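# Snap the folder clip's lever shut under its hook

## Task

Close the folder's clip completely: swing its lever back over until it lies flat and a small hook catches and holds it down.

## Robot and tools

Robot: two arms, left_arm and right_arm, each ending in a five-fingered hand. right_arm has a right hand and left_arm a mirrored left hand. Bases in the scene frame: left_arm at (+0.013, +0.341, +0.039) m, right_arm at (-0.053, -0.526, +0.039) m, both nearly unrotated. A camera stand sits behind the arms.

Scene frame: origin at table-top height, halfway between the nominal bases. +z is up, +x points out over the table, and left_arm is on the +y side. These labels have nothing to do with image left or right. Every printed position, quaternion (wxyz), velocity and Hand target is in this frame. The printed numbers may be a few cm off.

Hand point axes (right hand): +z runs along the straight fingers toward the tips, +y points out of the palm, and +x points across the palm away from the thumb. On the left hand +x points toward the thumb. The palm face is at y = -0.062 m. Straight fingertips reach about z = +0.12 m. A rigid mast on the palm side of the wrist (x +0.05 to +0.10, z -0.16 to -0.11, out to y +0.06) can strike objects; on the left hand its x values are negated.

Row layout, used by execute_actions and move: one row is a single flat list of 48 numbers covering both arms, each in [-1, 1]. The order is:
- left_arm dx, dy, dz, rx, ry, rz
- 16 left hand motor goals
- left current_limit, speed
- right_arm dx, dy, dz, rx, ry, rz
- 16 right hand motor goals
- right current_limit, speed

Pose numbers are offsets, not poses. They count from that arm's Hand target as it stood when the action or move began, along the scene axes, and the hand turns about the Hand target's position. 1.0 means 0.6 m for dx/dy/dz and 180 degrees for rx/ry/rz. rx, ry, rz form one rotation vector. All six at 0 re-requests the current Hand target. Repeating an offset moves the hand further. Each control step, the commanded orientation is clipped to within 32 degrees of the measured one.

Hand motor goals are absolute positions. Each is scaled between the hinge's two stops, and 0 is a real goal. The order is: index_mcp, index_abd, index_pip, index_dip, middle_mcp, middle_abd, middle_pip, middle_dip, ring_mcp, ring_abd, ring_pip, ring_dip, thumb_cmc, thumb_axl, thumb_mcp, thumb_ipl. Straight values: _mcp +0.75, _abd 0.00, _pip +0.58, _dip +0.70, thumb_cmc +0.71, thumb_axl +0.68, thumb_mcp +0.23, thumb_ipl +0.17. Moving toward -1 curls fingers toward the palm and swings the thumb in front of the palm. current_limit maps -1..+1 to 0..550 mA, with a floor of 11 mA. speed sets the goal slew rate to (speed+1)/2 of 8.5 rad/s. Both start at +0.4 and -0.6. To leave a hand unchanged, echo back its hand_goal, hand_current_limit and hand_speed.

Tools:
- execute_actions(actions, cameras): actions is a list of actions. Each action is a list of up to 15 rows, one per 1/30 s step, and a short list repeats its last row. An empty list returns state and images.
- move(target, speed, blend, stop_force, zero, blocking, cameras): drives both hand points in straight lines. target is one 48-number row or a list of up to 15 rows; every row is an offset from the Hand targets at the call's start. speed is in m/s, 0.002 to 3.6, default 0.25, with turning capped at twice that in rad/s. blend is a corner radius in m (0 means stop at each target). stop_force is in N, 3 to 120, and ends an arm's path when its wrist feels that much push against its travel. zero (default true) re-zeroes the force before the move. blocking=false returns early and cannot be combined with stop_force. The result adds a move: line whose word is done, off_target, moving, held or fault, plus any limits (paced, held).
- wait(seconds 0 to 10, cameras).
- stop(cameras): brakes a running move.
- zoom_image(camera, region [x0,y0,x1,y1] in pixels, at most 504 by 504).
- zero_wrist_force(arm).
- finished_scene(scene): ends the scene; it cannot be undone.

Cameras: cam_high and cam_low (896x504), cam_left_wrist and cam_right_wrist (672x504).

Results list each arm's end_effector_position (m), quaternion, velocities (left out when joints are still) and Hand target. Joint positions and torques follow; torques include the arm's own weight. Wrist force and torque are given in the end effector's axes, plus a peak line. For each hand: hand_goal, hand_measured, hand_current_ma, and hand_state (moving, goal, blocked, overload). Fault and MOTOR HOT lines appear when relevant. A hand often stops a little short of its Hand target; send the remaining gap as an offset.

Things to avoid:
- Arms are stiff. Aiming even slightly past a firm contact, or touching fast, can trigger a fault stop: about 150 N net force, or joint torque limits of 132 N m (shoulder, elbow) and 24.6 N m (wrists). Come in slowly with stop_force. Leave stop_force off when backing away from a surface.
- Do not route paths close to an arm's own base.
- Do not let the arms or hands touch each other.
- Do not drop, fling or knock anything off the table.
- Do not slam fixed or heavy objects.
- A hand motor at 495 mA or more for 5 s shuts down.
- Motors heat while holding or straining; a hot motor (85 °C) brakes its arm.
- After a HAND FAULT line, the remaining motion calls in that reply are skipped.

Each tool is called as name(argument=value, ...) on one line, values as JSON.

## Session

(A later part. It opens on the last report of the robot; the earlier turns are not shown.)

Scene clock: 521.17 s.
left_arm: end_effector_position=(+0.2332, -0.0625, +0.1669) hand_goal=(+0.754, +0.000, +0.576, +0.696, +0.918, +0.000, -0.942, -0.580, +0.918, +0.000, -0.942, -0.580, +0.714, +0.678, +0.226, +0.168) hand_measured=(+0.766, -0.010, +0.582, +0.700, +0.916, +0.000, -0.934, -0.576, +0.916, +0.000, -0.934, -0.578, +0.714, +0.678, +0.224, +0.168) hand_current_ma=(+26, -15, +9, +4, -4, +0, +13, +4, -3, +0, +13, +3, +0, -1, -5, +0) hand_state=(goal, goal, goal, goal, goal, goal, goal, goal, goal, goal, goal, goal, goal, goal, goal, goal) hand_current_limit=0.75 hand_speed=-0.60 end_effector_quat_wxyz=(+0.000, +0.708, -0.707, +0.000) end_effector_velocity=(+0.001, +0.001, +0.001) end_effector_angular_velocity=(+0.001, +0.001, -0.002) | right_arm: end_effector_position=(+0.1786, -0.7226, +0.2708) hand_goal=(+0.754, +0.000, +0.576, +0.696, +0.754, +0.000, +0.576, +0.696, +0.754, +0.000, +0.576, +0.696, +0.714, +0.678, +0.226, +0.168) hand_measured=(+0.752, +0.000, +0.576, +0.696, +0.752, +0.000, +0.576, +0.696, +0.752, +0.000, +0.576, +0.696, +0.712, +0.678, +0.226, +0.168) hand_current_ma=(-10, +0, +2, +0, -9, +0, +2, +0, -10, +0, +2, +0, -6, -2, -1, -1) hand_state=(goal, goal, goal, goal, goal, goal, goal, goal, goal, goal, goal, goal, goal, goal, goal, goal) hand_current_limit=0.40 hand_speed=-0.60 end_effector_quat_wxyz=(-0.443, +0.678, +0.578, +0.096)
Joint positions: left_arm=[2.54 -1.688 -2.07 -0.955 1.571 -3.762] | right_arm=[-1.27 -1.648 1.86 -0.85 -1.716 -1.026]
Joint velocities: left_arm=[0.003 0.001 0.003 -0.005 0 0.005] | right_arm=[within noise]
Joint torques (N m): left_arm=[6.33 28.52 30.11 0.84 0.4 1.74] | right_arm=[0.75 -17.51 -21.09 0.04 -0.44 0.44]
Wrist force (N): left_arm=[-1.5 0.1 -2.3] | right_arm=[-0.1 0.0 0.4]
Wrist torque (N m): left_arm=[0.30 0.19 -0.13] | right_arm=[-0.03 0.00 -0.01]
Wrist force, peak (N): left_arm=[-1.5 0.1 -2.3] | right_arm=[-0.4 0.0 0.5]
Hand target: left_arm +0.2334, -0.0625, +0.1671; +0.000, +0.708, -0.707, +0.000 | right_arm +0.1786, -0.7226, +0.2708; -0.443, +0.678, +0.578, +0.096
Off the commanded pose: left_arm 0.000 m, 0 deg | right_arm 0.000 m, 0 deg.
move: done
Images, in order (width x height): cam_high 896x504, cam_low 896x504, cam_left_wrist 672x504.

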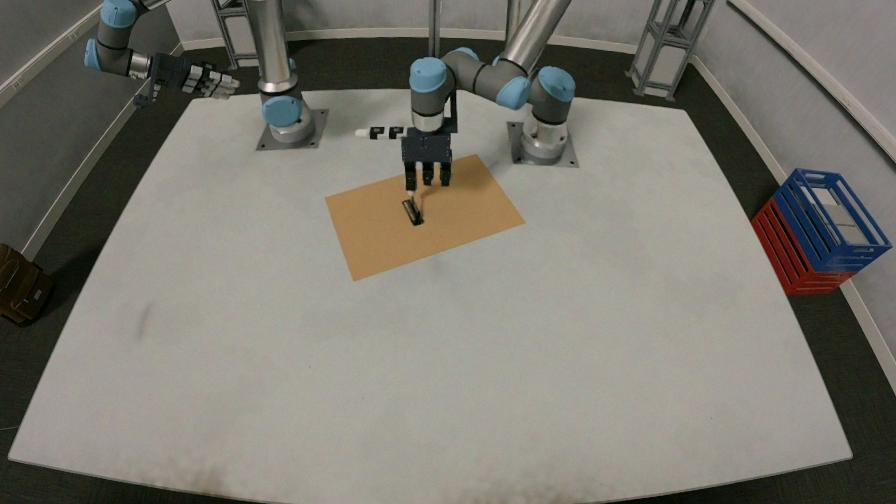

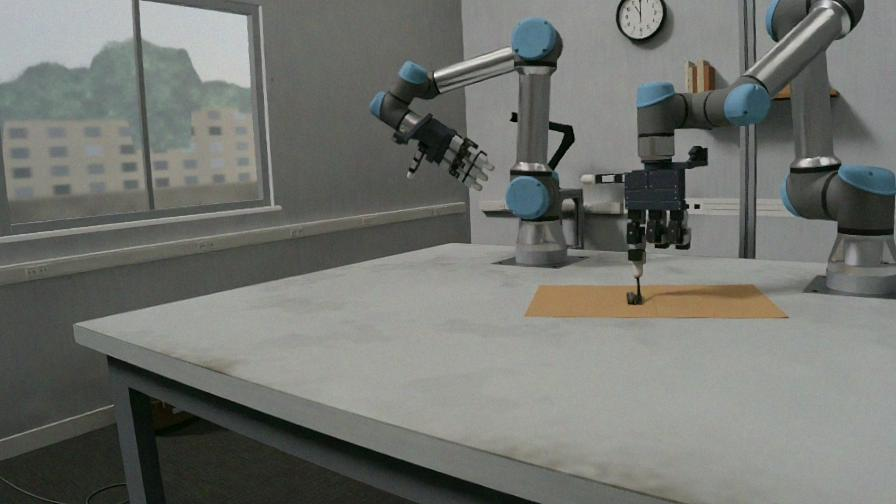

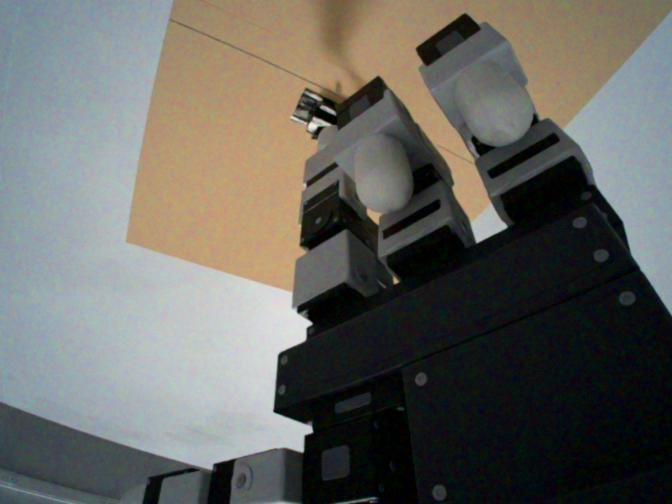

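move(target=[[-0.0151,-0.0077,-0.027,0,0,0,0.754,0,0.576,0.696,0.918,0,-0.942,-0.58,0.918,0,-0.942,-0.58,0.714,0.678,0.226,0.168,0.75,-0.6,0,0,0,0,0,0,0.754,0,0.576,0.696,0.754,0,0.576,0.696,0.754,0,0.576,0.696,0.714,0.678,0.226,0.168,0.4,-0.6],[-0.0208,-0.0106,-0.0473,0,0,0,0.754,0,0.576,0.696,0.918,0,-0.942,-0.58,0.918,0,-0.942,-0.58,0.714,0.678,0.226,0.168,0.75,-0.6,0,0,0,0,0,0,0.754,0,0.576,0.696,0.754,0,0.576,0.696,0.754,0,0.576,0.696,0.714,0.678,0.226,0.168,0.4,-0.6]], speed=0.03, stop_force=15, blend=[0.002,0], cameras=["cam_left_wrist","cam_high","cam_low"])

zoom_image(camera="cam_left_wrist", region=[255, 40, 365, 150])

zoom_image(camera="cam_low", region=[620, 260, 655, 310])

zoom_image(camera="cam_high", region=[398, 180, 440, 232])

Scene clock: 533.90 s.
left_arm: end_effector_position=(+0.2209, -0.0688, +0.1387) hand_goal=(+0.754, +0.000, +0.576, +0.696, +0.918, +0.000, -0.942, -0.580, +0.918, +0.000, -0.942, -0.580, +0.714, +0.678, +0.226, +0.168) hand_measured=(+0.778, -0.016, +0.590, +0.704, +0.916, +0.000, -0.934, -0.576, +0.916, +0.000, -0.934, -0.578, +0.714, +0.678, +0.224, +0.168) hand_current_ma=(+63, -27, +29, +14, -4, +0, +13, +4, -3, +0, +13, +3, +0, -1, -5, +0) hand_state=(blocked, goal, goal, goal, goal, goal, goal, goal, goal, goal, goal, goal, goal, goal, goal, goal) hand_current_limit=0.75 hand_speed=-0.60 end_effector_quat_wxyz=(+0.000, +0.708, -0.707, +0.000) | right_arm: end_effector_position=(+0.1786, -0.7226, +0.2708) hand_goal=(+0.754, +0.000, +0.576, +0.696, +0.754, +0.000, +0.576, +0.696, +0.754, +0.000, +0.576, +0.696, +0.714, +0.678, +0.226, +0.168) hand_measured=(+0.752, +0.000, +0.576, +0.696, +0.752, +0.000, +0.576, +0.696, +0.752, +0.000, +0.576, +0.696, +0.712, +0.678, +0.226, +0.168) hand_current_ma=(-10, +0, +2, +0, -9, +0, +2, +0, -10, +0, +2, +0, -6, -2, -1, -1) hand_state=(goal, goal, goal, goal, goal, goal, goal, goal, goal, goal, goal, goal, goal, goal, goal, goal) hand_current_limit=0.40 hand_speed=-0.60 end_effector_quat_wxyz=(-0.443, +0.678, +0.578, +0.096)
Joint positions: left_arm=[2.514 -1.729 -2.112 -0.872 1.571 -3.788] | right_arm=[-1.27 -1.648 1.86 -0.85 -1.716 -1.026]
Joint torques (N m): left_arm=[7.4 28.79 27.83 1.68 0.9 1.91] | right_arm=[0.74 -18.54 -21.74 0.1 -0.34 0.51]
Wrist force (N): left_arm=[-1.5 -0.2 -2.6] | right_arm=[-0.2 0.0 0.4]
Wrist torque (N m): left_arm=[0.37 0.25 -0.10] | right_arm=[-0.03 0.01 -0.01]
Wrist force, peak (N): left_arm=[-1.1 -0.7 -10.2] | right_arm=[-0.4 0.0 0.5]
Hand target: left_arm +0.2209, -0.0688, +0.1387; +0.000, +0.708, -0.707, +0.000 | right_arm +0.1786, -0.7226, +0.2708; -0.443, +0.678, +0.578, +0.096
Off the commanded pose: left_arm 0.000 m, 0 deg | right_arm 0.000 m, 0 deg.
move: done
Images, in order (width x height): cam_high 896x504, cam_low 896x504, cam_left_wrist 672x504.

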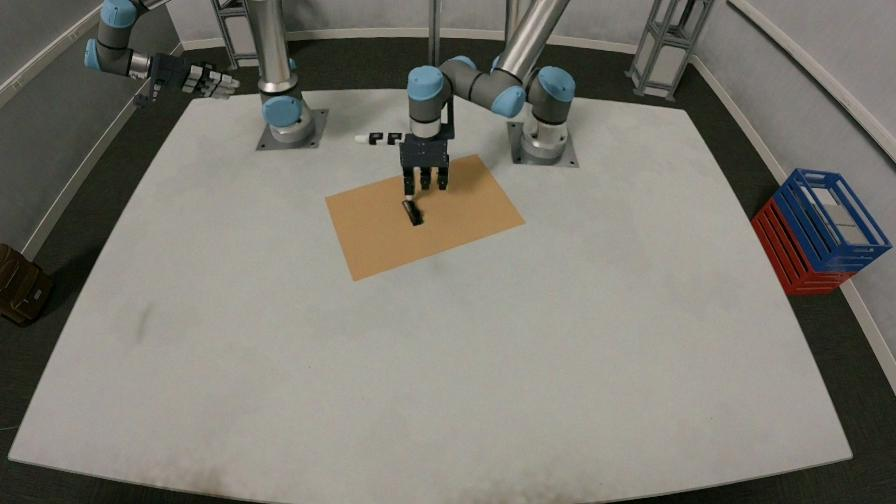

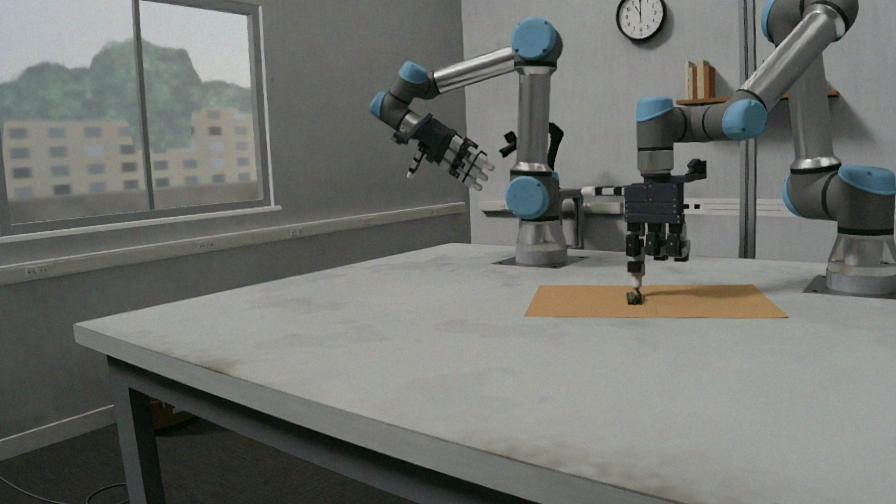

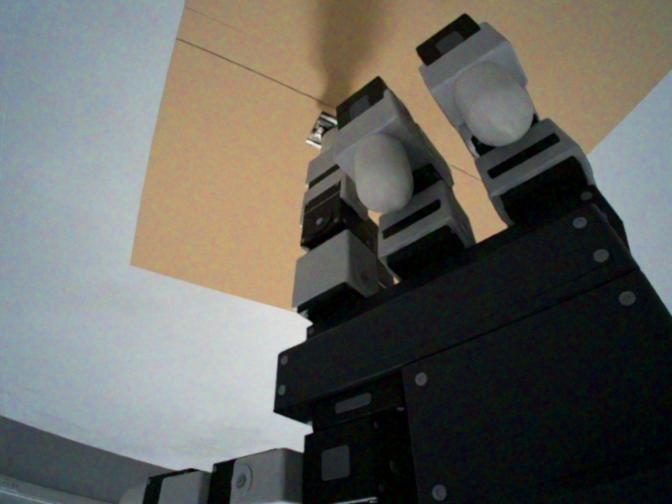

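Scaled by 4.582 from the camera's 672x504 image, which has a finer 960x720 frame.

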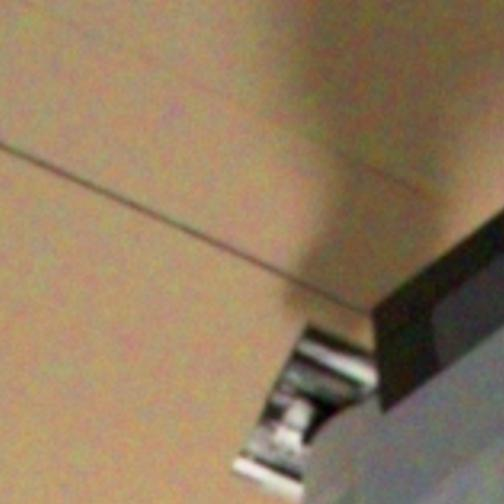

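Scaled by 10.080 from the camera's 896x504 image, which has a finer 1280x720 frame.

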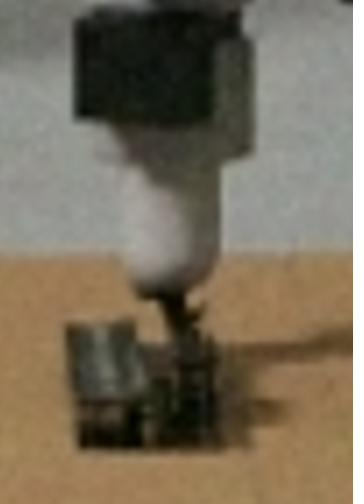

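Scaled by 9.692 from the camera's 896x504 image, which has a finer 1280x720 frame.

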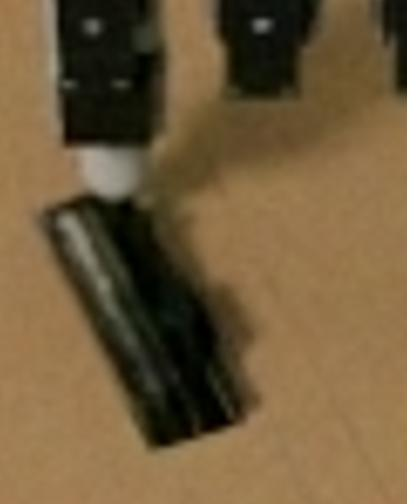

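move(target=[-0.003,-0.0015,-0.014,0,0,0,0.754,0,0.576,0.696,0.918,0,-0.942,-0.58,0.918,0,-0.942,-0.58,0.714,0.678,0.226,0.168,0.75,-0.6,0,0,0,0,0,0,0.754,0,0.576,0.696,0.754,0,0.576,0.696,0.754,0,0.576,0.696,0.714,0.678,0.226,0.168,0.4,-0.6], speed=0.02, stop_force=20, cameras=["cam_left_wrist","cam_high","cam_low"])

zoom_image(camera="cam_left_wrist", region=[275, 80, 365, 170])

zoom_image(camera="cam_low", region=[620, 260, 655, 310])

zoom_image(camera="cam_high", region=[398, 180, 440, 232])

Scene clock: 548.50 s.
left_arm: end_effector_position=(+0.2200, -0.0694, +0.1342) hand_goal=(+0.754, +0.000, +0.576, +0.696, +0.918, +0.000, -0.942, -0.580, +0.918, +0.000, -0.942, -0.580, +0.714, +0.678, +0.226, +0.168) hand_measured=(+0.778, -0.032, +0.590, +0.704, +0.916, +0.000, -0.934, -0.576, +0.916, +0.000, -0.934, -0.578, +0.714, +0.678, +0.224, +0.168) hand_current_ma=(+65, -72, +30, +15, -4, +0, +13, +4, -3, +0, +13, +3, +0, -1, -5, +0) hand_state=(blocked, blocked, goal, goal, goal, goal, goal, goal, goal, goal, goal, goal, goal, goal, goal, goal) hand_current_limit=0.75 hand_speed=-0.60 end_effector_quat_wxyz=(+0.000, +0.708, -0.707, +0.000) | right_arm: end_effector_position=(+0.1786, -0.7226, +0.2708) hand_goal=(+0.754, +0.000, +0.576, +0.696, +0.754, +0.000, +0.576, +0.696, +0.754, +0.000, +0.576, +0.696, +0.714, +0.678, +0.226, +0.168) hand_measured=(+0.752, +0.000, +0.576, +0.696, +0.752, +0.000, +0.576, +0.696, +0.752, +0.000, +0.576, +0.696, +0.712, +0.678, +0.226, +0.168) hand_current_ma=(-10, +0, +2, +0, -9, +0, +2, +0, -10, +0, +2, +0, -6, -2, -1, -1) hand_state=(goal, goal, goal, goal, goal, goal, goal, goal, goal, goal, goal, goal, goal, goal, goal, goal) hand_current_limit=0.40 hand_speed=-0.60 end_effector_quat_wxyz=(-0.443, +0.678, +0.578, +0.096)
Joint positions: left_arm=[2.512 -1.736 -2.118 -0.858 1.571 -3.79] | right_arm=[-1.27 -1.648 1.86 -0.85 -1.716 -1.026]
Joint torques (N m): left_arm=[6.56 9.3 18.73 0.39 0.08 1.76] | right_arm=[-0.01 -18.33 -21.26 0.06 -0.44 0.41]
Wrist force (N): left_arm=[-0.7 0.5 -23.7] | right_arm=[-0.3 -0.1 0.2]
Wrist torque (N m): left_arm=[2.02 0.70 -0.06] | right_arm=[-0.03 0.04 -0.02]
Wrist force, peak (N): left_arm=[-0.8 0.9 -38.4] | right_arm=[-0.4 -0.3 0.4]
Hand target: left_arm +0.2200, -0.0694, +0.1342; +0.000, +0.708, -0.707, +0.000 (not the last commanded pose) | right_arm +0.1786, -0.7226, +0.2708; -0.443, +0.678, +0.578, +0.096
Off the commanded pose: left_arm 0.004 m, 0 deg | right_arm 0.000 m, 0 deg.
move: contact (left_arm)
Images, in order (width x height): cam_high 896x504, cam_low 896x504, cam_left_wrist 672x504.

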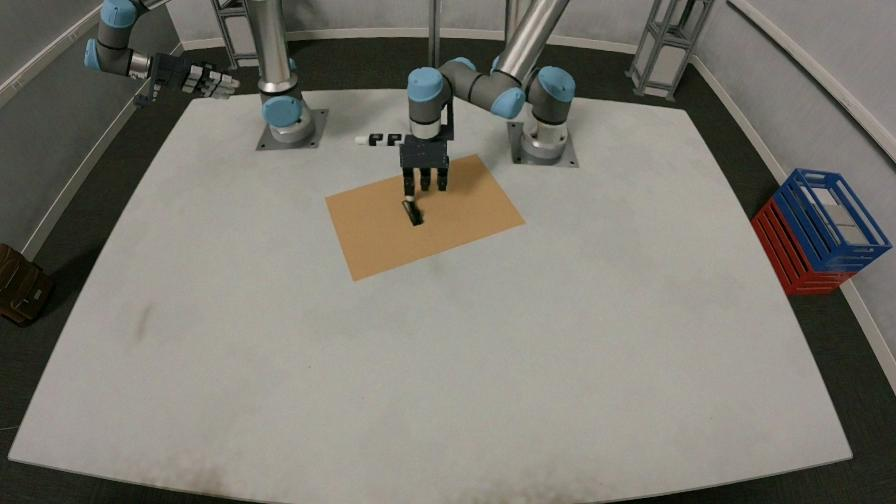

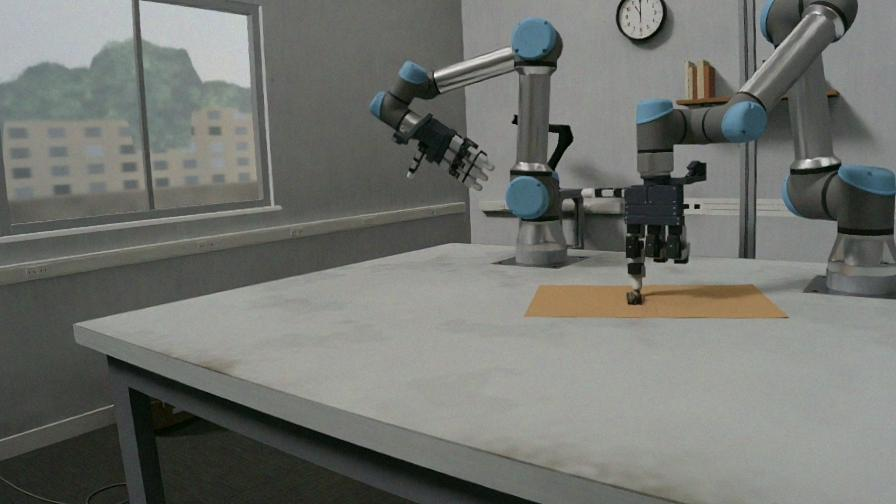

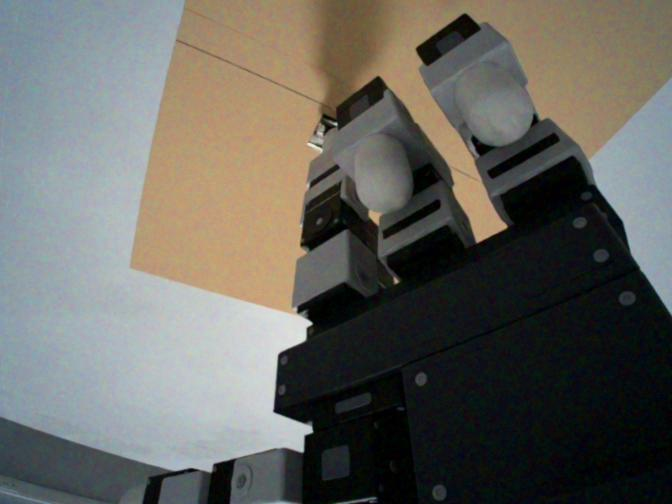

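Scaled by 5.600 from the camera's 672x504 image, which has a finer 960x720 frame.

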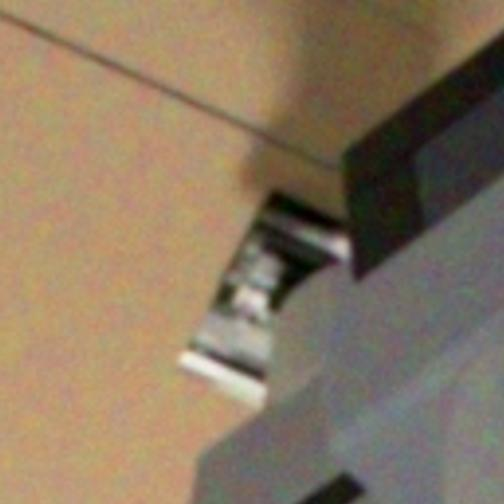

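Scaled by 10.080 from the camera's 896x504 image, which has a finer 1280x720 frame.

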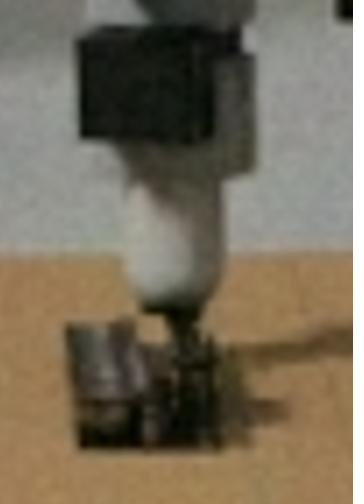

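Scaled by 9.692 from the camera's 896x504 image, which has a finer 1280x720 frame.

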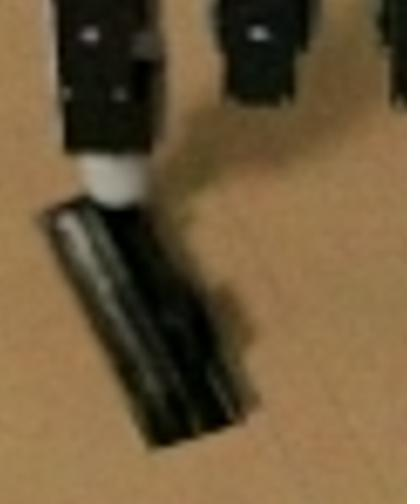

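move(target=[0.01,0.005,0.0667,0,0,0,0.754,0,0.576,0.696,0.918,0,-0.942,-0.58,0.918,0,-0.942,-0.58,0.714,0.678,0.226,0.168,0.75,-0.6,0,0,0,0,0,0,0.754,0,0.576,0.696,0.754,0,0.576,0.696,0.754,0,0.576,0.696,0.714,0.678,0.226,0.168,0.4,-0.6], speed=0.1, cameras=["cam_left_wrist","cam_high","cam_low"])

zoom_image(camera="cam_left_wrist", region=[275, 60, 365, 150])

zoom_image(camera="cam_low", region=[620, 260, 655, 310])

zoom_image(camera="cam_high", region=[398, 180, 440, 232])

Scene clock: 567.53 s.
left_arm: end_effector_position=(+0.2261, -0.0664, +0.1742) hand_goal=(+0.754, +0.000, +0.576, +0.696, +0.918, +0.000, -0.942, -0.580, +0.918, +0.000, -0.942, -0.580, +0.714, +0.678, +0.226, +0.168) hand_measured=(+0.756, -0.004, +0.578, +0.700, +0.916, +0.000, -0.934, -0.576, +0.916, +0.000, -0.934, -0.578, +0.714, +0.678, +0.224, +0.168) hand_current_ma=(+1, -4, +3, +4, -4, +0, +13, +4, -3, +0, +13, +3, +0, -1, -5, +0) hand_state=(goal, goal, goal, goal, goal, goal, goal, goal, goal, goal, goal, goal, goal, goal, goal, goal) hand_current_limit=0.75 hand_speed=-0.60 end_effector_quat_wxyz=(+0.000, +0.708, -0.707, +0.000) | right_arm: end_effector_position=(+0.1786, -0.7226, +0.2708) hand_goal=(+0.754, +0.000, +0.576, +0.696, +0.754, +0.000, +0.576, +0.696, +0.754, +0.000, +0.576, +0.696, +0.714, +0.678, +0.226, +0.168) hand_measured=(+0.752, +0.000, +0.576, +0.696, +0.752, +0.000, +0.576, +0.696, +0.752, +0.000, +0.576, +0.696, +0.712, +0.678, +0.226, +0.168) hand_current_ma=(-10, +0, +2, +0, -9, +0, +2, +0, -10, +0, +2, +0, -6, -2, -1, -1) hand_state=(goal, goal, goal, goal, goal, goal, goal, goal, goal, goal, goal, goal, goal, goal, goal, goal) hand_current_limit=0.40 hand_speed=-0.60 end_effector_quat_wxyz=(-0.443, +0.678, +0.578, +0.096)
Joint positions: left_arm=[2.525 -1.673 -2.064 -0.975 1.571 -3.777] | right_arm=[-1.27 -1.648 1.86 -0.85 -1.716 -1.026]
Joint torques (N m): left_arm=[-6.7 19.44 8.89 2.4 -1.18 -2.14] | right_arm=[0.1 -17.88 -21.3 0.04 -0.35 0.45]
Wrist force (N): left_arm=[-0.7 0.6 0.4] | right_arm=[-0.3 -0.2 0.4]
Wrist torque (N m): left_arm=[0.04 0.16 -0.23] | right_arm=[-0.06 0.03 -0.02]
Wrist force, peak (N): left_arm=[-0.7 0.5 -24.7] | right_arm=[-0.5 0.3 0.4]
Hand target: left_arm +0.2260, -0.0664, +0.1742; +0.000, +0.708, -0.707, +0.000 | right_arm +0.1786, -0.7226, +0.2708; -0.443, +0.678, +0.578, +0.096
Off the commanded pose: left_arm 0.000 m, 0 deg | right_arm 0.000 m, 0 deg.
move: done
Images, in order (width x height): cam_high 896x504, cam_low 896x504, cam_left_wrist 672x504.

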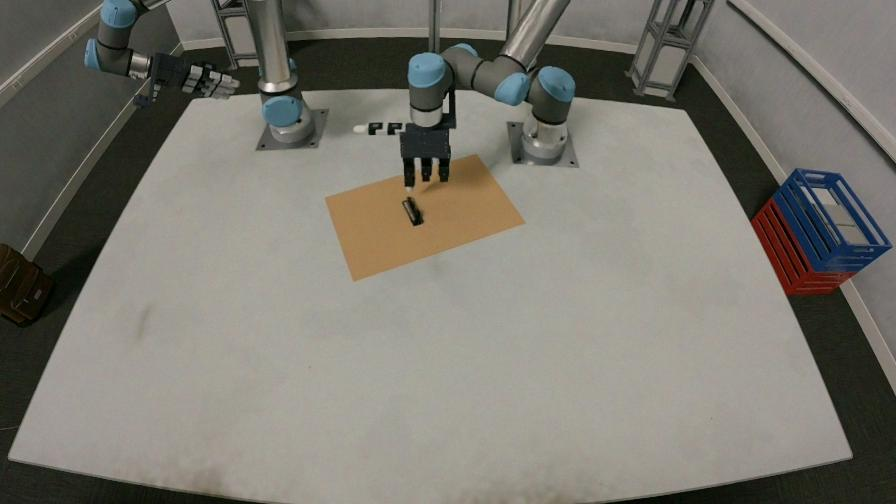

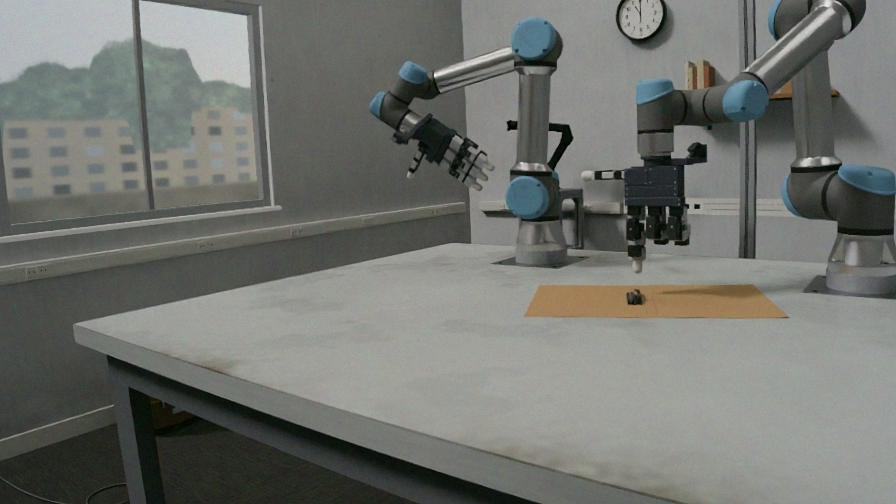

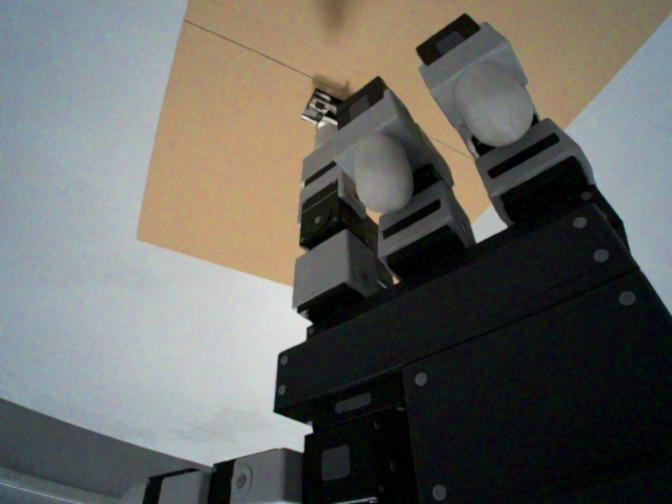

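Scaled by 5.600 from the camera's 672x504 image, which has a finer 960x720 frame.

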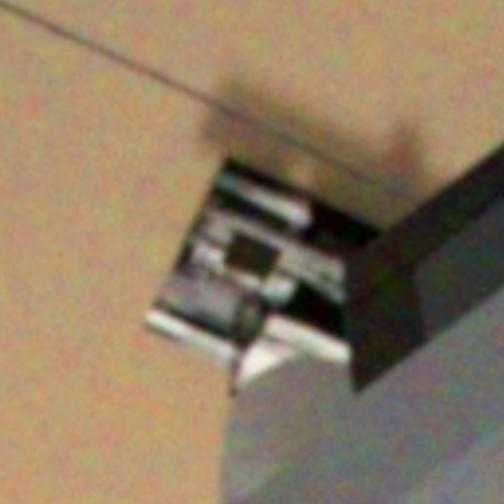

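Scaled by 10.080 from the camera's 896x504 image, which has a finer 1280x720 frame.

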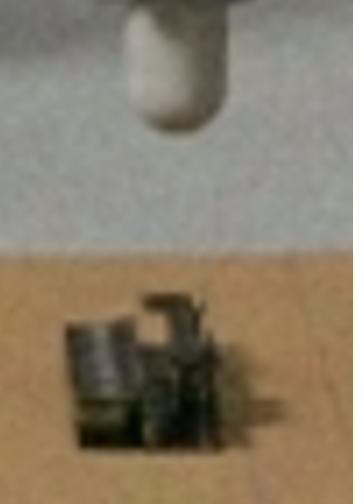

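Scaled by 9.692 from the camera's 896x504 image, which has a finer 1280x720 frame.

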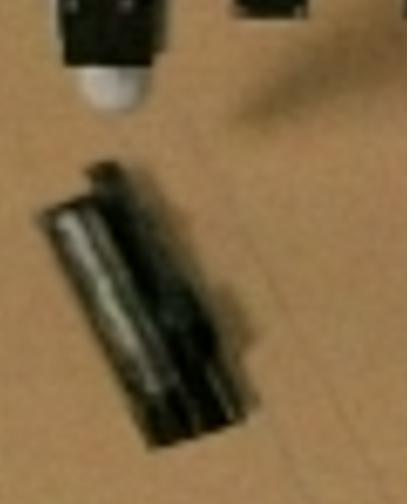

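move(target=[0.0743,0.0378,0,0,0,0,0.754,0,0.576,0.696,0.918,0,-0.942,-0.58,0.918,0,-0.942,-0.58,0.714,0.678,0.226,0.168,0.75,-0.6,0,0,0,0,0,0,0.754,0,0.576,0.696,0.754,0,0.576,0.696,0.754,0,0.576,0.696,0.714,0.678,0.226,0.168,0.4,-0.6], speed=0.15, cameras=["cam_left_wrist"])

zoom_image(camera="cam_left_wrist", region=[230, 40, 340, 140])

Scene clock: 580.47 s.
left_arm: end_effector_position=(+0.2706, -0.0437, +0.1742) hand_goal=(+0.754, +0.000, +0.576, +0.696, +0.918, +0.000, -0.942, -0.580, +0.918, +0.000, -0.942, -0.580, +0.714, +0.678, +0.226, +0.168) hand_measured=(+0.754, -0.004, +0.578, +0.700, +0.916, +0.000, -0.934, -0.576, +0.916, +0.000, -0.934, -0.578, +0.714, +0.678, +0.224, +0.168) hand_current_ma=(+0, -4, +2, +4, -4, +0, +13, +4, -3, +0, +13, +3, +0, -1, -5, +0) hand_state=(goal, goal, goal, goal, goal, goal, goal, goal, goal, goal, goal, goal, goal, goal, goal, goal) hand_current_limit=0.75 hand_speed=-0.60 end_effector_quat_wxyz=(+0.000, +0.708, -0.707, +0.000) | right_arm: end_effector_position=(+0.1786, -0.7226, +0.2708) hand_goal=(+0.754, +0.000, +0.576, +0.696, +0.754, +0.000, +0.576, +0.696, +0.754, +0.000, +0.576, +0.696, +0.714, +0.678, +0.226, +0.168) hand_measured=(+0.752, +0.000, +0.576, +0.696, +0.752, +0.000, +0.576, +0.696, +0.752, +0.000, +0.576, +0.696, +0.712, +0.678, +0.226, +0.168) hand_current_ma=(-10, +0, +2, +0, -9, +0, +2, +0, -10, +0, +2, +0, -6, -2, -1, -1) hand_state=(goal, goal, goal, goal, goal, goal, goal, goal, goal, goal, goal, goal, goal, goal, goal, goal) hand_current_limit=0.40 hand_speed=-0.60 end_effector_quat_wxyz=(-0.443, +0.678, +0.578, +0.096)
Joint positions: left_arm=[2.617 -1.7 -2.033 -0.979 1.571 -3.686] | right_arm=[-1.27 -1.648 1.86 -0.85 -1.716 -1.026]
Joint torques (N m): left_arm=[-0.73 30.98 9.33 2.53 -0.78 -1.38] | right_arm=[0.16 -18.32 -21.06 -0.04 -0.58 0.61]
Wrist force (N): left_arm=[-0.9 0.4 0.0] | right_arm=[-0.3 0.0 0.3]
Wrist torque (N m): left_arm=[0.06 0.21 -0.03] | right_arm=[-0.03 0.03 -0.02]
Wrist force, peak (N): left_arm=[-0.7 1.6 0.5] | right_arm=[-0.2 0.0 0.6]
Hand target: left_arm +0.2706, -0.0437, +0.1742; +0.000, +0.708, -0.707, +0.000 | right_arm +0.1786, -0.7226, +0.2708; -0.443, +0.678, +0.578, +0.096
Off the commanded pose: left_arm 0.000 m, 0 deg | right_arm 0.000 m, 0 deg.
move: done
Images, in order (width x height): cam_left_wrist 672x504.

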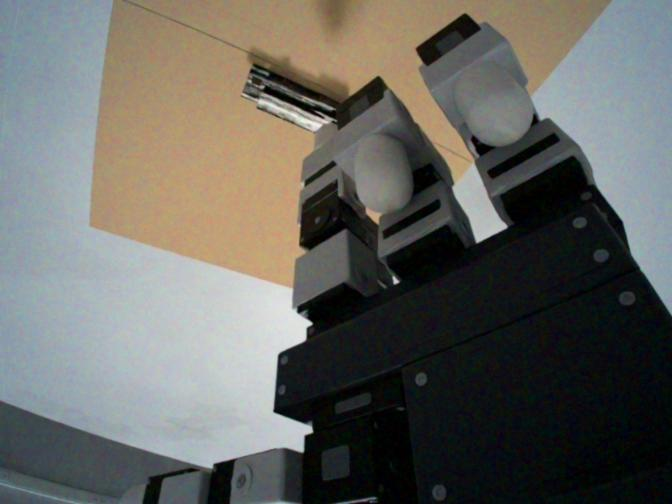

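Scaled by 4.582 from the camera's 672x504 image, which has a finer 960x720 frame.

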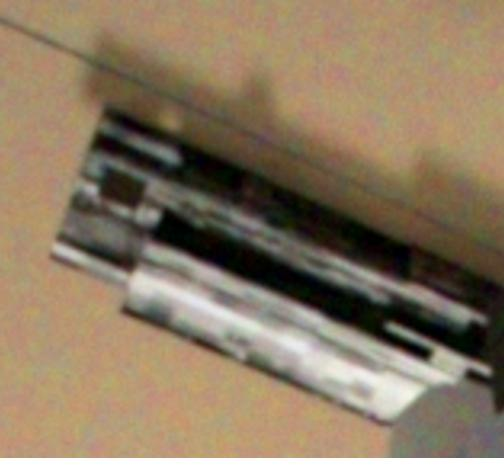

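zoom_image(camera="cam_left_wrist", region=[238, 58, 298, 118])

zoom_image(camera="cam_left_wrist", region=[285, 70, 345, 140])

Scaled by 8.400 from the camera's 672x504 image, which has a finer 960x720 frame.

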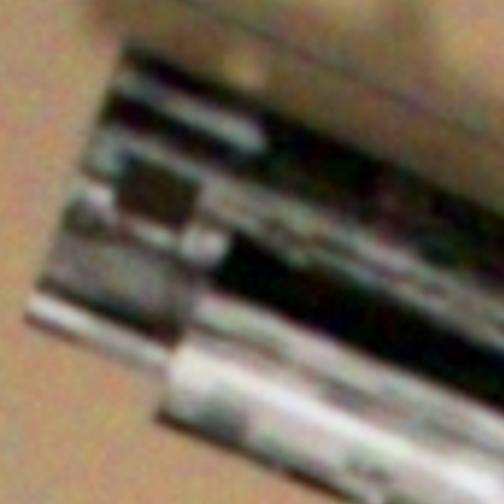

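Scaled by 7.200 from the camera's 672x504 image, which has a finer 960x720 frame.

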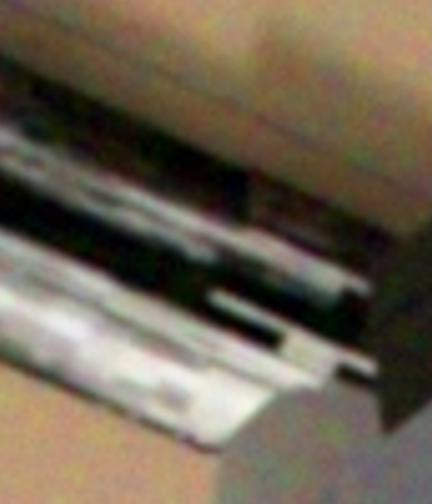

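wait(seconds=0.1, cameras=["cam_low","cam_high"])

zoom_image(camera="cam_low", region=[622, 280, 652, 310])

zoom_image(camera="cam_high", region=[395, 185, 435, 230])

Scene clock: 614.73 s.
left_arm: end_effector_position=(+0.2706, -0.0437, +0.1742) hand_goal=(+0.754, +0.000, +0.576, +0.696, +0.918, +0.000, -0.942, -0.580, +0.918, +0.000, -0.942, -0.580, +0.714, +0.678, +0.226, +0.168) hand_measured=(+0.754, -0.004, +0.578, +0.700, +0.916, +0.000, -0.934, -0.576, +0.916, +0.000, -0.934, -0.578, +0.714, +0.678, +0.224, +0.168) hand_current_ma=(+0, -4, +2, +4, -4, +0, +13, +4, -3, +0, +13, +3, +0, -1, -5, +0) hand_state=(goal, goal, goal, goal, goal, goal, goal, goal, goal, goal, goal, goal, goal, goal, goal, goal) hand_current_limit=0.75 hand_speed=-0.60 end_effector_quat_wxyz=(+0.000, +0.708, -0.707, +0.000) | right_arm: end_effector_position=(+0.1786, -0.7226, +0.2708) hand_goal=(+0.754, +0.000, +0.576, +0.696, +0.754, +0.000, +0.576, +0.696, +0.754, +0.000, +0.576, +0.696, +0.714, +0.678, +0.226, +0.168) hand_measured=(+0.752, +0.000, +0.576, +0.696, +0.752, +0.000, +0.576, +0.696, +0.752, +0.000, +0.576, +0.696, +0.712, +0.678, +0.226, +0.168) hand_current_ma=(-10, +0, +2, +0, -9, +0, +2, +0, -10, +0, +2, +0, -6, -2, -1, -1) hand_state=(goal, goal, goal, goal, goal, goal, goal, goal, goal, goal, goal, goal, goal, goal, goal, goal) hand_current_limit=0.40 hand_speed=-0.60 end_effector_quat_wxyz=(-0.443, +0.678, +0.578, +0.096)
Joint positions: left_arm=[2.617 -1.7 -2.033 -0.979 1.571 -3.686] | right_arm=[-1.27 -1.648 1.86 -0.85 -1.716 -1.026]
Joint torques (N m): left_arm=[4.73 29.87 9.01 3 -2.61 1.83] | right_arm=[1.23 -18.37 -22 -0.02 -0.7 0.46]
Wrist force (N): left_arm=[-0.9 0.5 0.4] | right_arm=[-0.2 -0.1 0.1]
Wrist torque (N m): left_arm=[0.04 0.20 -0.02] | right_arm=[-0.01 0.03 -0.02]
Wrist force, peak (N): left_arm=[-1.3 0.7 0.3] | right_arm=[-0.2 0.0 0.6]
Hand target: left_arm +0.2706, -0.0437, +0.1742; +0.000, +0.708, -0.707, +0.000 | right_arm +0.1786, -0.7226, +0.2708; -0.443, +0.678, +0.578, +0.096
Off the commanded pose: left_arm 0.000 m, 0 deg | right_arm 0.000 m, 0 deg.
wait: 0.10 s; at rest from the start
Images, in order (width x height): cam_high 896x504, cam_low 896x504.

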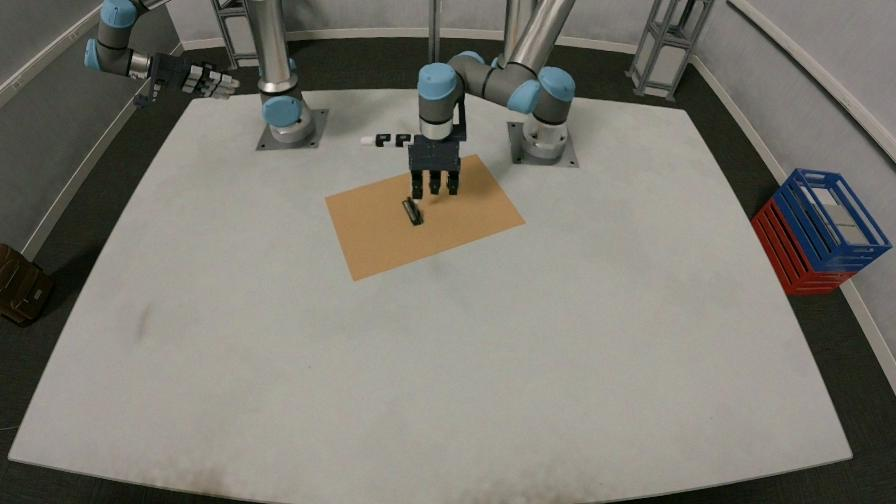

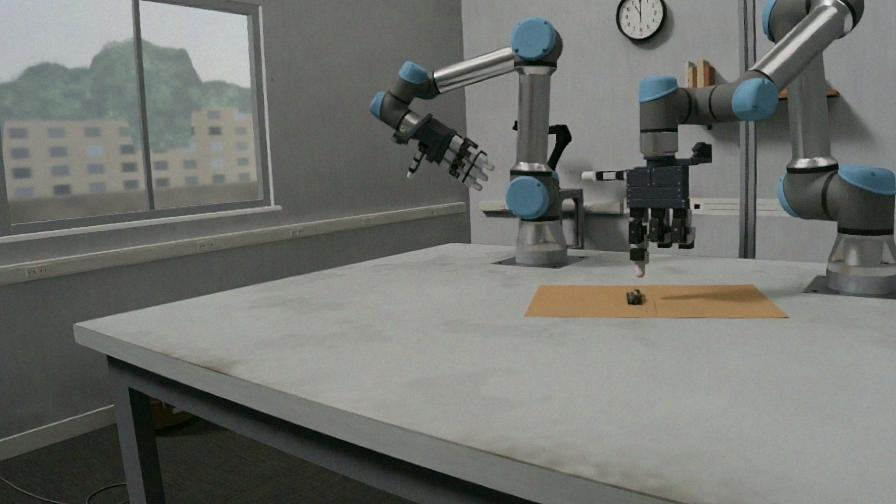

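Scaled by 16.800 from the camera's 896x504 image, which has a finer 1280x720 frame.

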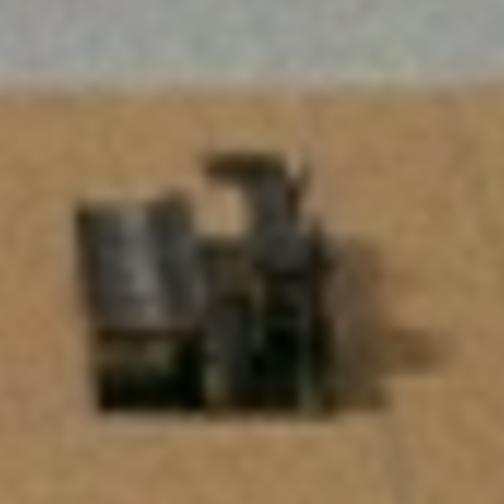

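Scaled by 11.200 from the camera's 896x504 image, which has a finer 1280x720 frame.

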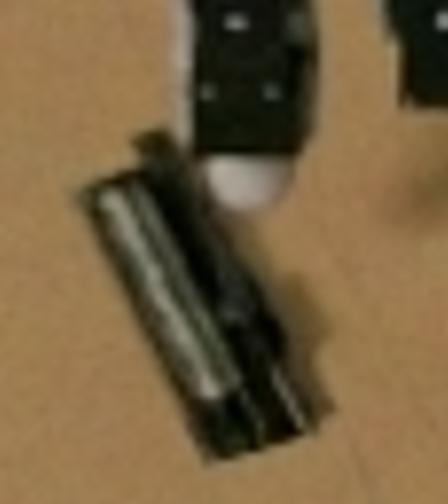

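move(target=[[0,0,0.02,0,0,0,0.918,0,-0.942,-0.58,0.918,0,-0.942,-0.58,0.918,0,-0.942,-0.58,0.714,0.678,0.226,0.168,0.75,-0.4,0,0,0,0,0,0,0.754,0,0.576,0.696,0.754,0,0.576,0.696,0.754,0,0.576,0.696,0.714,0.678,0.226,0.168,0.4,-0.6],[0.2023,0.1012,-0.1887,-0.1523,-0.2174,-0.3676,0.918,0,-0.942,-0.58,0.918,0,-0.942,-0.58,0.918,0,-0.942,-0.58,0.714,0.678,0.226,0.168,0.75,-0.4,0,0,0,0,0,0,0.754,0,0.576,0.696,0.754,0,0.576,0.696,0.754,0,0.576,0.696,0.714,0.678,0.226,0.168,0.4,-0.6]], speed=0.3, cameras=["cam_left_wrist","cam_low"])

Scene clock: 694.10 s.
left_arm: end_effector_position=(+0.3919, +0.0171, +0.0609) hand_goal=(+0.918, +0.000, -0.942, -0.580, +0.918, +0.000, -0.942, -0.580, +0.918, +0.000, -0.942, -0.580, +0.714, +0.678, +0.226, +0.168) hand_measured=(+0.914, -0.004, -0.936, -0.576, +0.914, +0.000, -0.936, -0.576, +0.916, +0.000, -0.936, -0.578, +0.710, +0.678, +0.224, +0.168) hand_current_ma=(-6, -4, +9, +4, -5, +0, +11, +4, -4, +0, +11, +3, -8, -1, -5, +0) hand_state=(goal, goal, goal, goal, goal, goal, goal, goal, goal, goal, goal, goal, goal, goal, goal, goal) hand_current_limit=0.75 hand_speed=-0.40 end_effector_quat_wxyz=(+0.066, -0.161, +0.910, -0.377) | right_arm: end_effector_position=(+0.1786, -0.7226, +0.2708) hand_goal=(+0.754, +0.000, +0.576, +0.696, +0.754, +0.000, +0.576, +0.696, +0.754, +0.000, +0.576, +0.696, +0.714, +0.678, +0.226, +0.168) hand_measured=(+0.752, +0.000, +0.576, +0.696, +0.752, +0.000, +0.576, +0.696, +0.752, +0.000, +0.576, +0.696, +0.712, +0.678, +0.226, +0.168) hand_current_ma=(-10, +0, +2, +0, -9, +0, +2, +0, -10, +0, +2, +0, -6, -2, -1, -1) hand_state=(goal, goal, goal, goal, goal, goal, goal, goal, goal, goal, goal, goal, goal, goal, goal, goal) hand_current_limit=0.40 hand_speed=-0.60 end_effector_quat_wxyz=(-0.443, +0.678, +0.578, +0.096)
Joint positions: left_arm=[2.935 -1.956 -2.342 0.083 0.935 -2.313] | right_arm=[-1.27 -1.648 1.86 -0.85 -1.716 -1.026]
Joint torques (N m): left_arm=[-2.99 25.38 22.82 2.88 -1.2 1.95] | right_arm=[0.95 -18.56 -21.69 0.04 -0.63 0.46]
Wrist force (N): left_arm=[-0.4 -0.7 0.3] | right_arm=[-0.4 -0.1 0.2]
Wrist torque (N m): left_arm=[-0.14 0.13 0.00] | right_arm=[-0.03 0.04 -0.03]
Wrist force, peak (N): left_arm=[-1.3 0.8 0.6] | right_arm=[-0.5 -0.1 0.4]
Hand target: left_arm +0.3920, +0.0170, +0.0610; +0.066, -0.161, +0.910, -0.377 | right_arm +0.1786, -0.7226, +0.2708; -0.443, +0.678, +0.578, +0.096
Off the commanded pose: left_arm 0.000 m, 0 deg | right_arm 0.000 m, 0 deg.
move: done
Images, in order (width x height): cam_low 896x504, cam_left_wrist 672x504.

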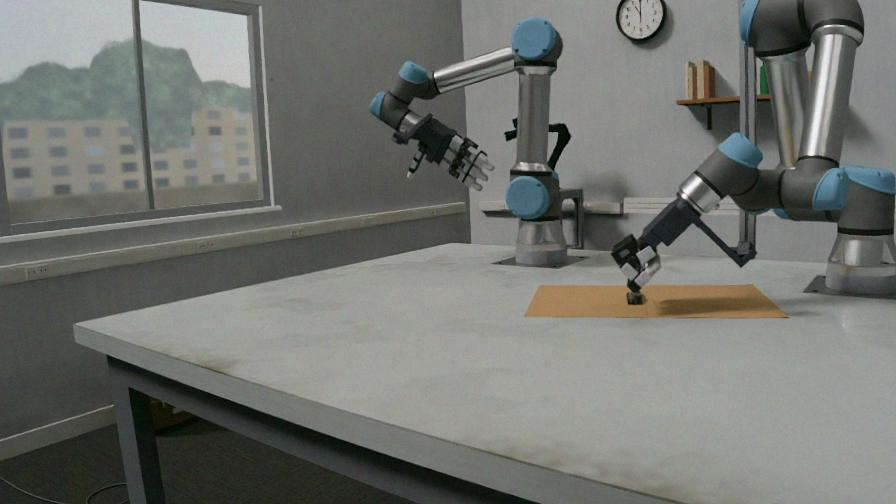

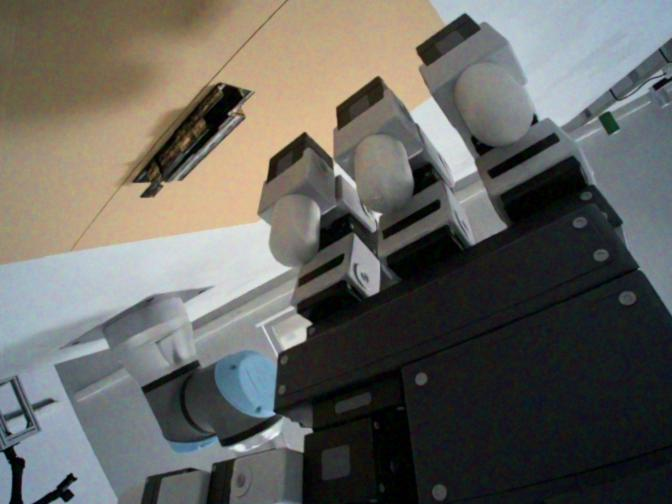

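zoom_image(camera="cam_left_wrist", region=[120, 70, 270, 210])

zoom_image(camera="cam_left_wrist", region=[125, 120, 205, 205])

Scaled by 3.360 from the camera's 672x504 image, which has a finer 960x720 frame.

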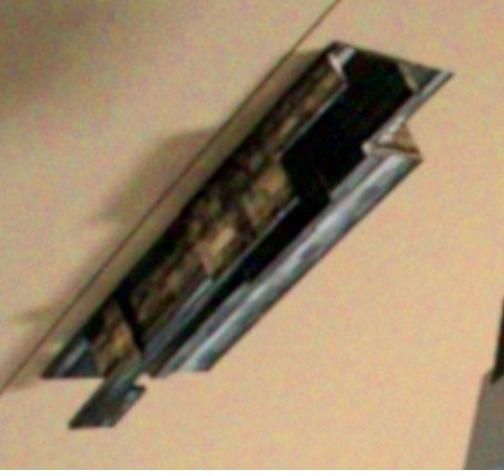

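Scaled by 5.929 from the camera's 672x504 image, which has a finer 960x720 frame.

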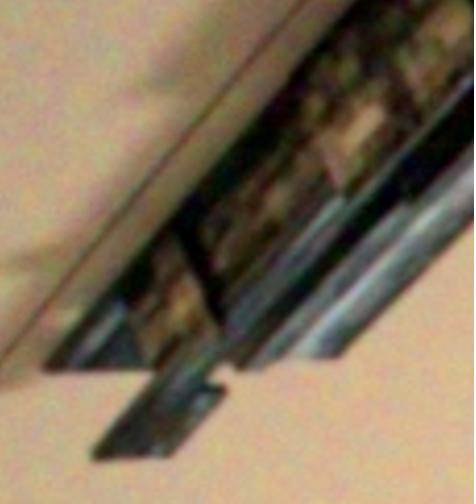

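move(target=[-0.05,-0.125,-0.01,0,0,0,0.918,0,-0.942,-0.58,0.918,0,-0.942,-0.58,0.918,0,-0.942,-0.58,0.714,0.678,0.226,0.168,0.75,-0.4,0,0,0,0,0,0,0.754,0,0.576,0.696,0.754,0,0.576,0.696,0.754,0,0.576,0.696,0.714,0.678,0.226,0.168,0.4,-0.6], speed=0.1, cameras=["cam_left_wrist"])

zoom_image(camera="cam_left_wrist", region=[60, 20, 220, 160])

Scene clock: 718.67 s.
left_arm: end_effector_position=(+0.3621, -0.0580, +0.0550) hand_goal=(+0.918, +0.000, -0.942, -0.580, +0.918, +0.000, -0.942, -0.580, +0.918, +0.000, -0.942, -0.580, +0.714, +0.678, +0.226, +0.168) hand_measured=(+0.914, -0.004, -0.936, -0.576, +0.914, +0.000, -0.936, -0.576, +0.916, +0.000, -0.936, -0.578, +0.710, +0.678, +0.224, +0.168) hand_current_ma=(-6, -4, +8, +4, -5, +0, +11, +4, -4, +0, +11, +3, -8, -1, -5, +0) hand_state=(goal, goal, goal, goal, goal, goal, goal, goal, goal, goal, goal, goal, goal, goal, goal, goal) hand_current_limit=0.75 hand_speed=-0.40 end_effector_quat_wxyz=(+0.066, -0.161, +0.910, -0.377) | right_arm: end_effector_position=(+0.1786, -0.7226, +0.2708) hand_goal=(+0.754, +0.000, +0.576, +0.696, +0.754, +0.000, +0.576, +0.696, +0.754, +0.000, +0.576, +0.696, +0.714, +0.678, +0.226, +0.168) hand_measured=(+0.752, +0.000, +0.576, +0.696, +0.752, +0.000, +0.576, +0.696, +0.752, +0.000, +0.576, +0.696, +0.712, +0.678, +0.226, +0.168) hand_current_ma=(-10, +0, +2, +0, -9, +0, +2, +0, -10, +0, +2, +0, -6, -2, -1, -1) hand_state=(goal, goal, goal, goal, goal, goal, goal, goal, goal, goal, goal, goal, goal, goal, goal, goal) hand_current_limit=0.40 hand_speed=-0.60 end_effector_quat_wxyz=(-0.443, +0.678, +0.578, +0.096)
Joint positions: left_arm=[2.74 -2.035 -2.273 0.203 1.037 -2.511] | right_arm=[-1.27 -1.648 1.86 -0.85 -1.716 -1.026]
Joint torques (N m): left_arm=[-2.31 34.85 0.07 1.98 -2.88 0.86] | right_arm=[0.72 -18.23 -21.59 0 -0.64 0.38]
Wrist force (N): left_arm=[-0.3 -0.6 1.0] | right_arm=[-0.1 0.1 0.1]
Wrist torque (N m): left_arm=[-0.22 0.07 -0.16] | right_arm=[0.00 0.01 0.00]
Wrist force, peak (N): left_arm=[0.1 -1.3 1.3] | right_arm=[-0.4 -0.1 0.4]
Hand target: left_arm +0.3620, -0.0580, +0.0550; +0.066, -0.161, +0.910, -0.377 | right_arm +0.1786, -0.7226, +0.2708; -0.443, +0.678, +0.578, +0.096
Off the commanded pose: left_arm 0.000 m, 0 deg | right_arm 0.000 m, 0 deg.
move: done
Images, in order (width x height): cam_left_wrist 672x504.

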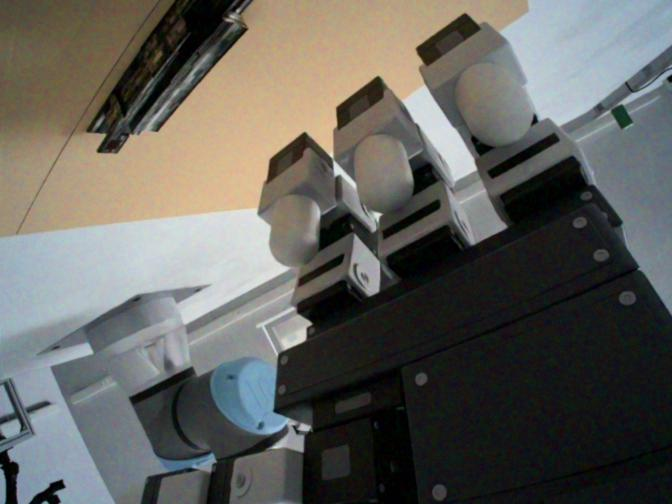

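Scaled by 3.150 from the camera's 672x504 image, which has a finer 960x720 frame.

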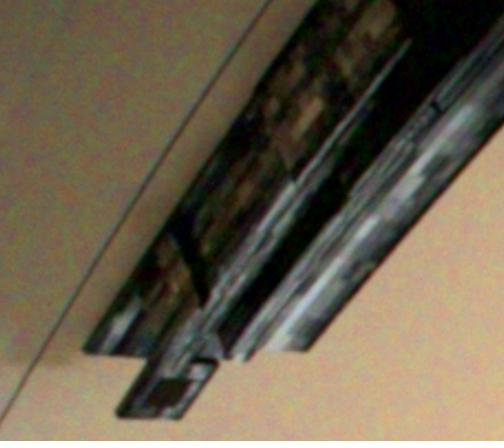

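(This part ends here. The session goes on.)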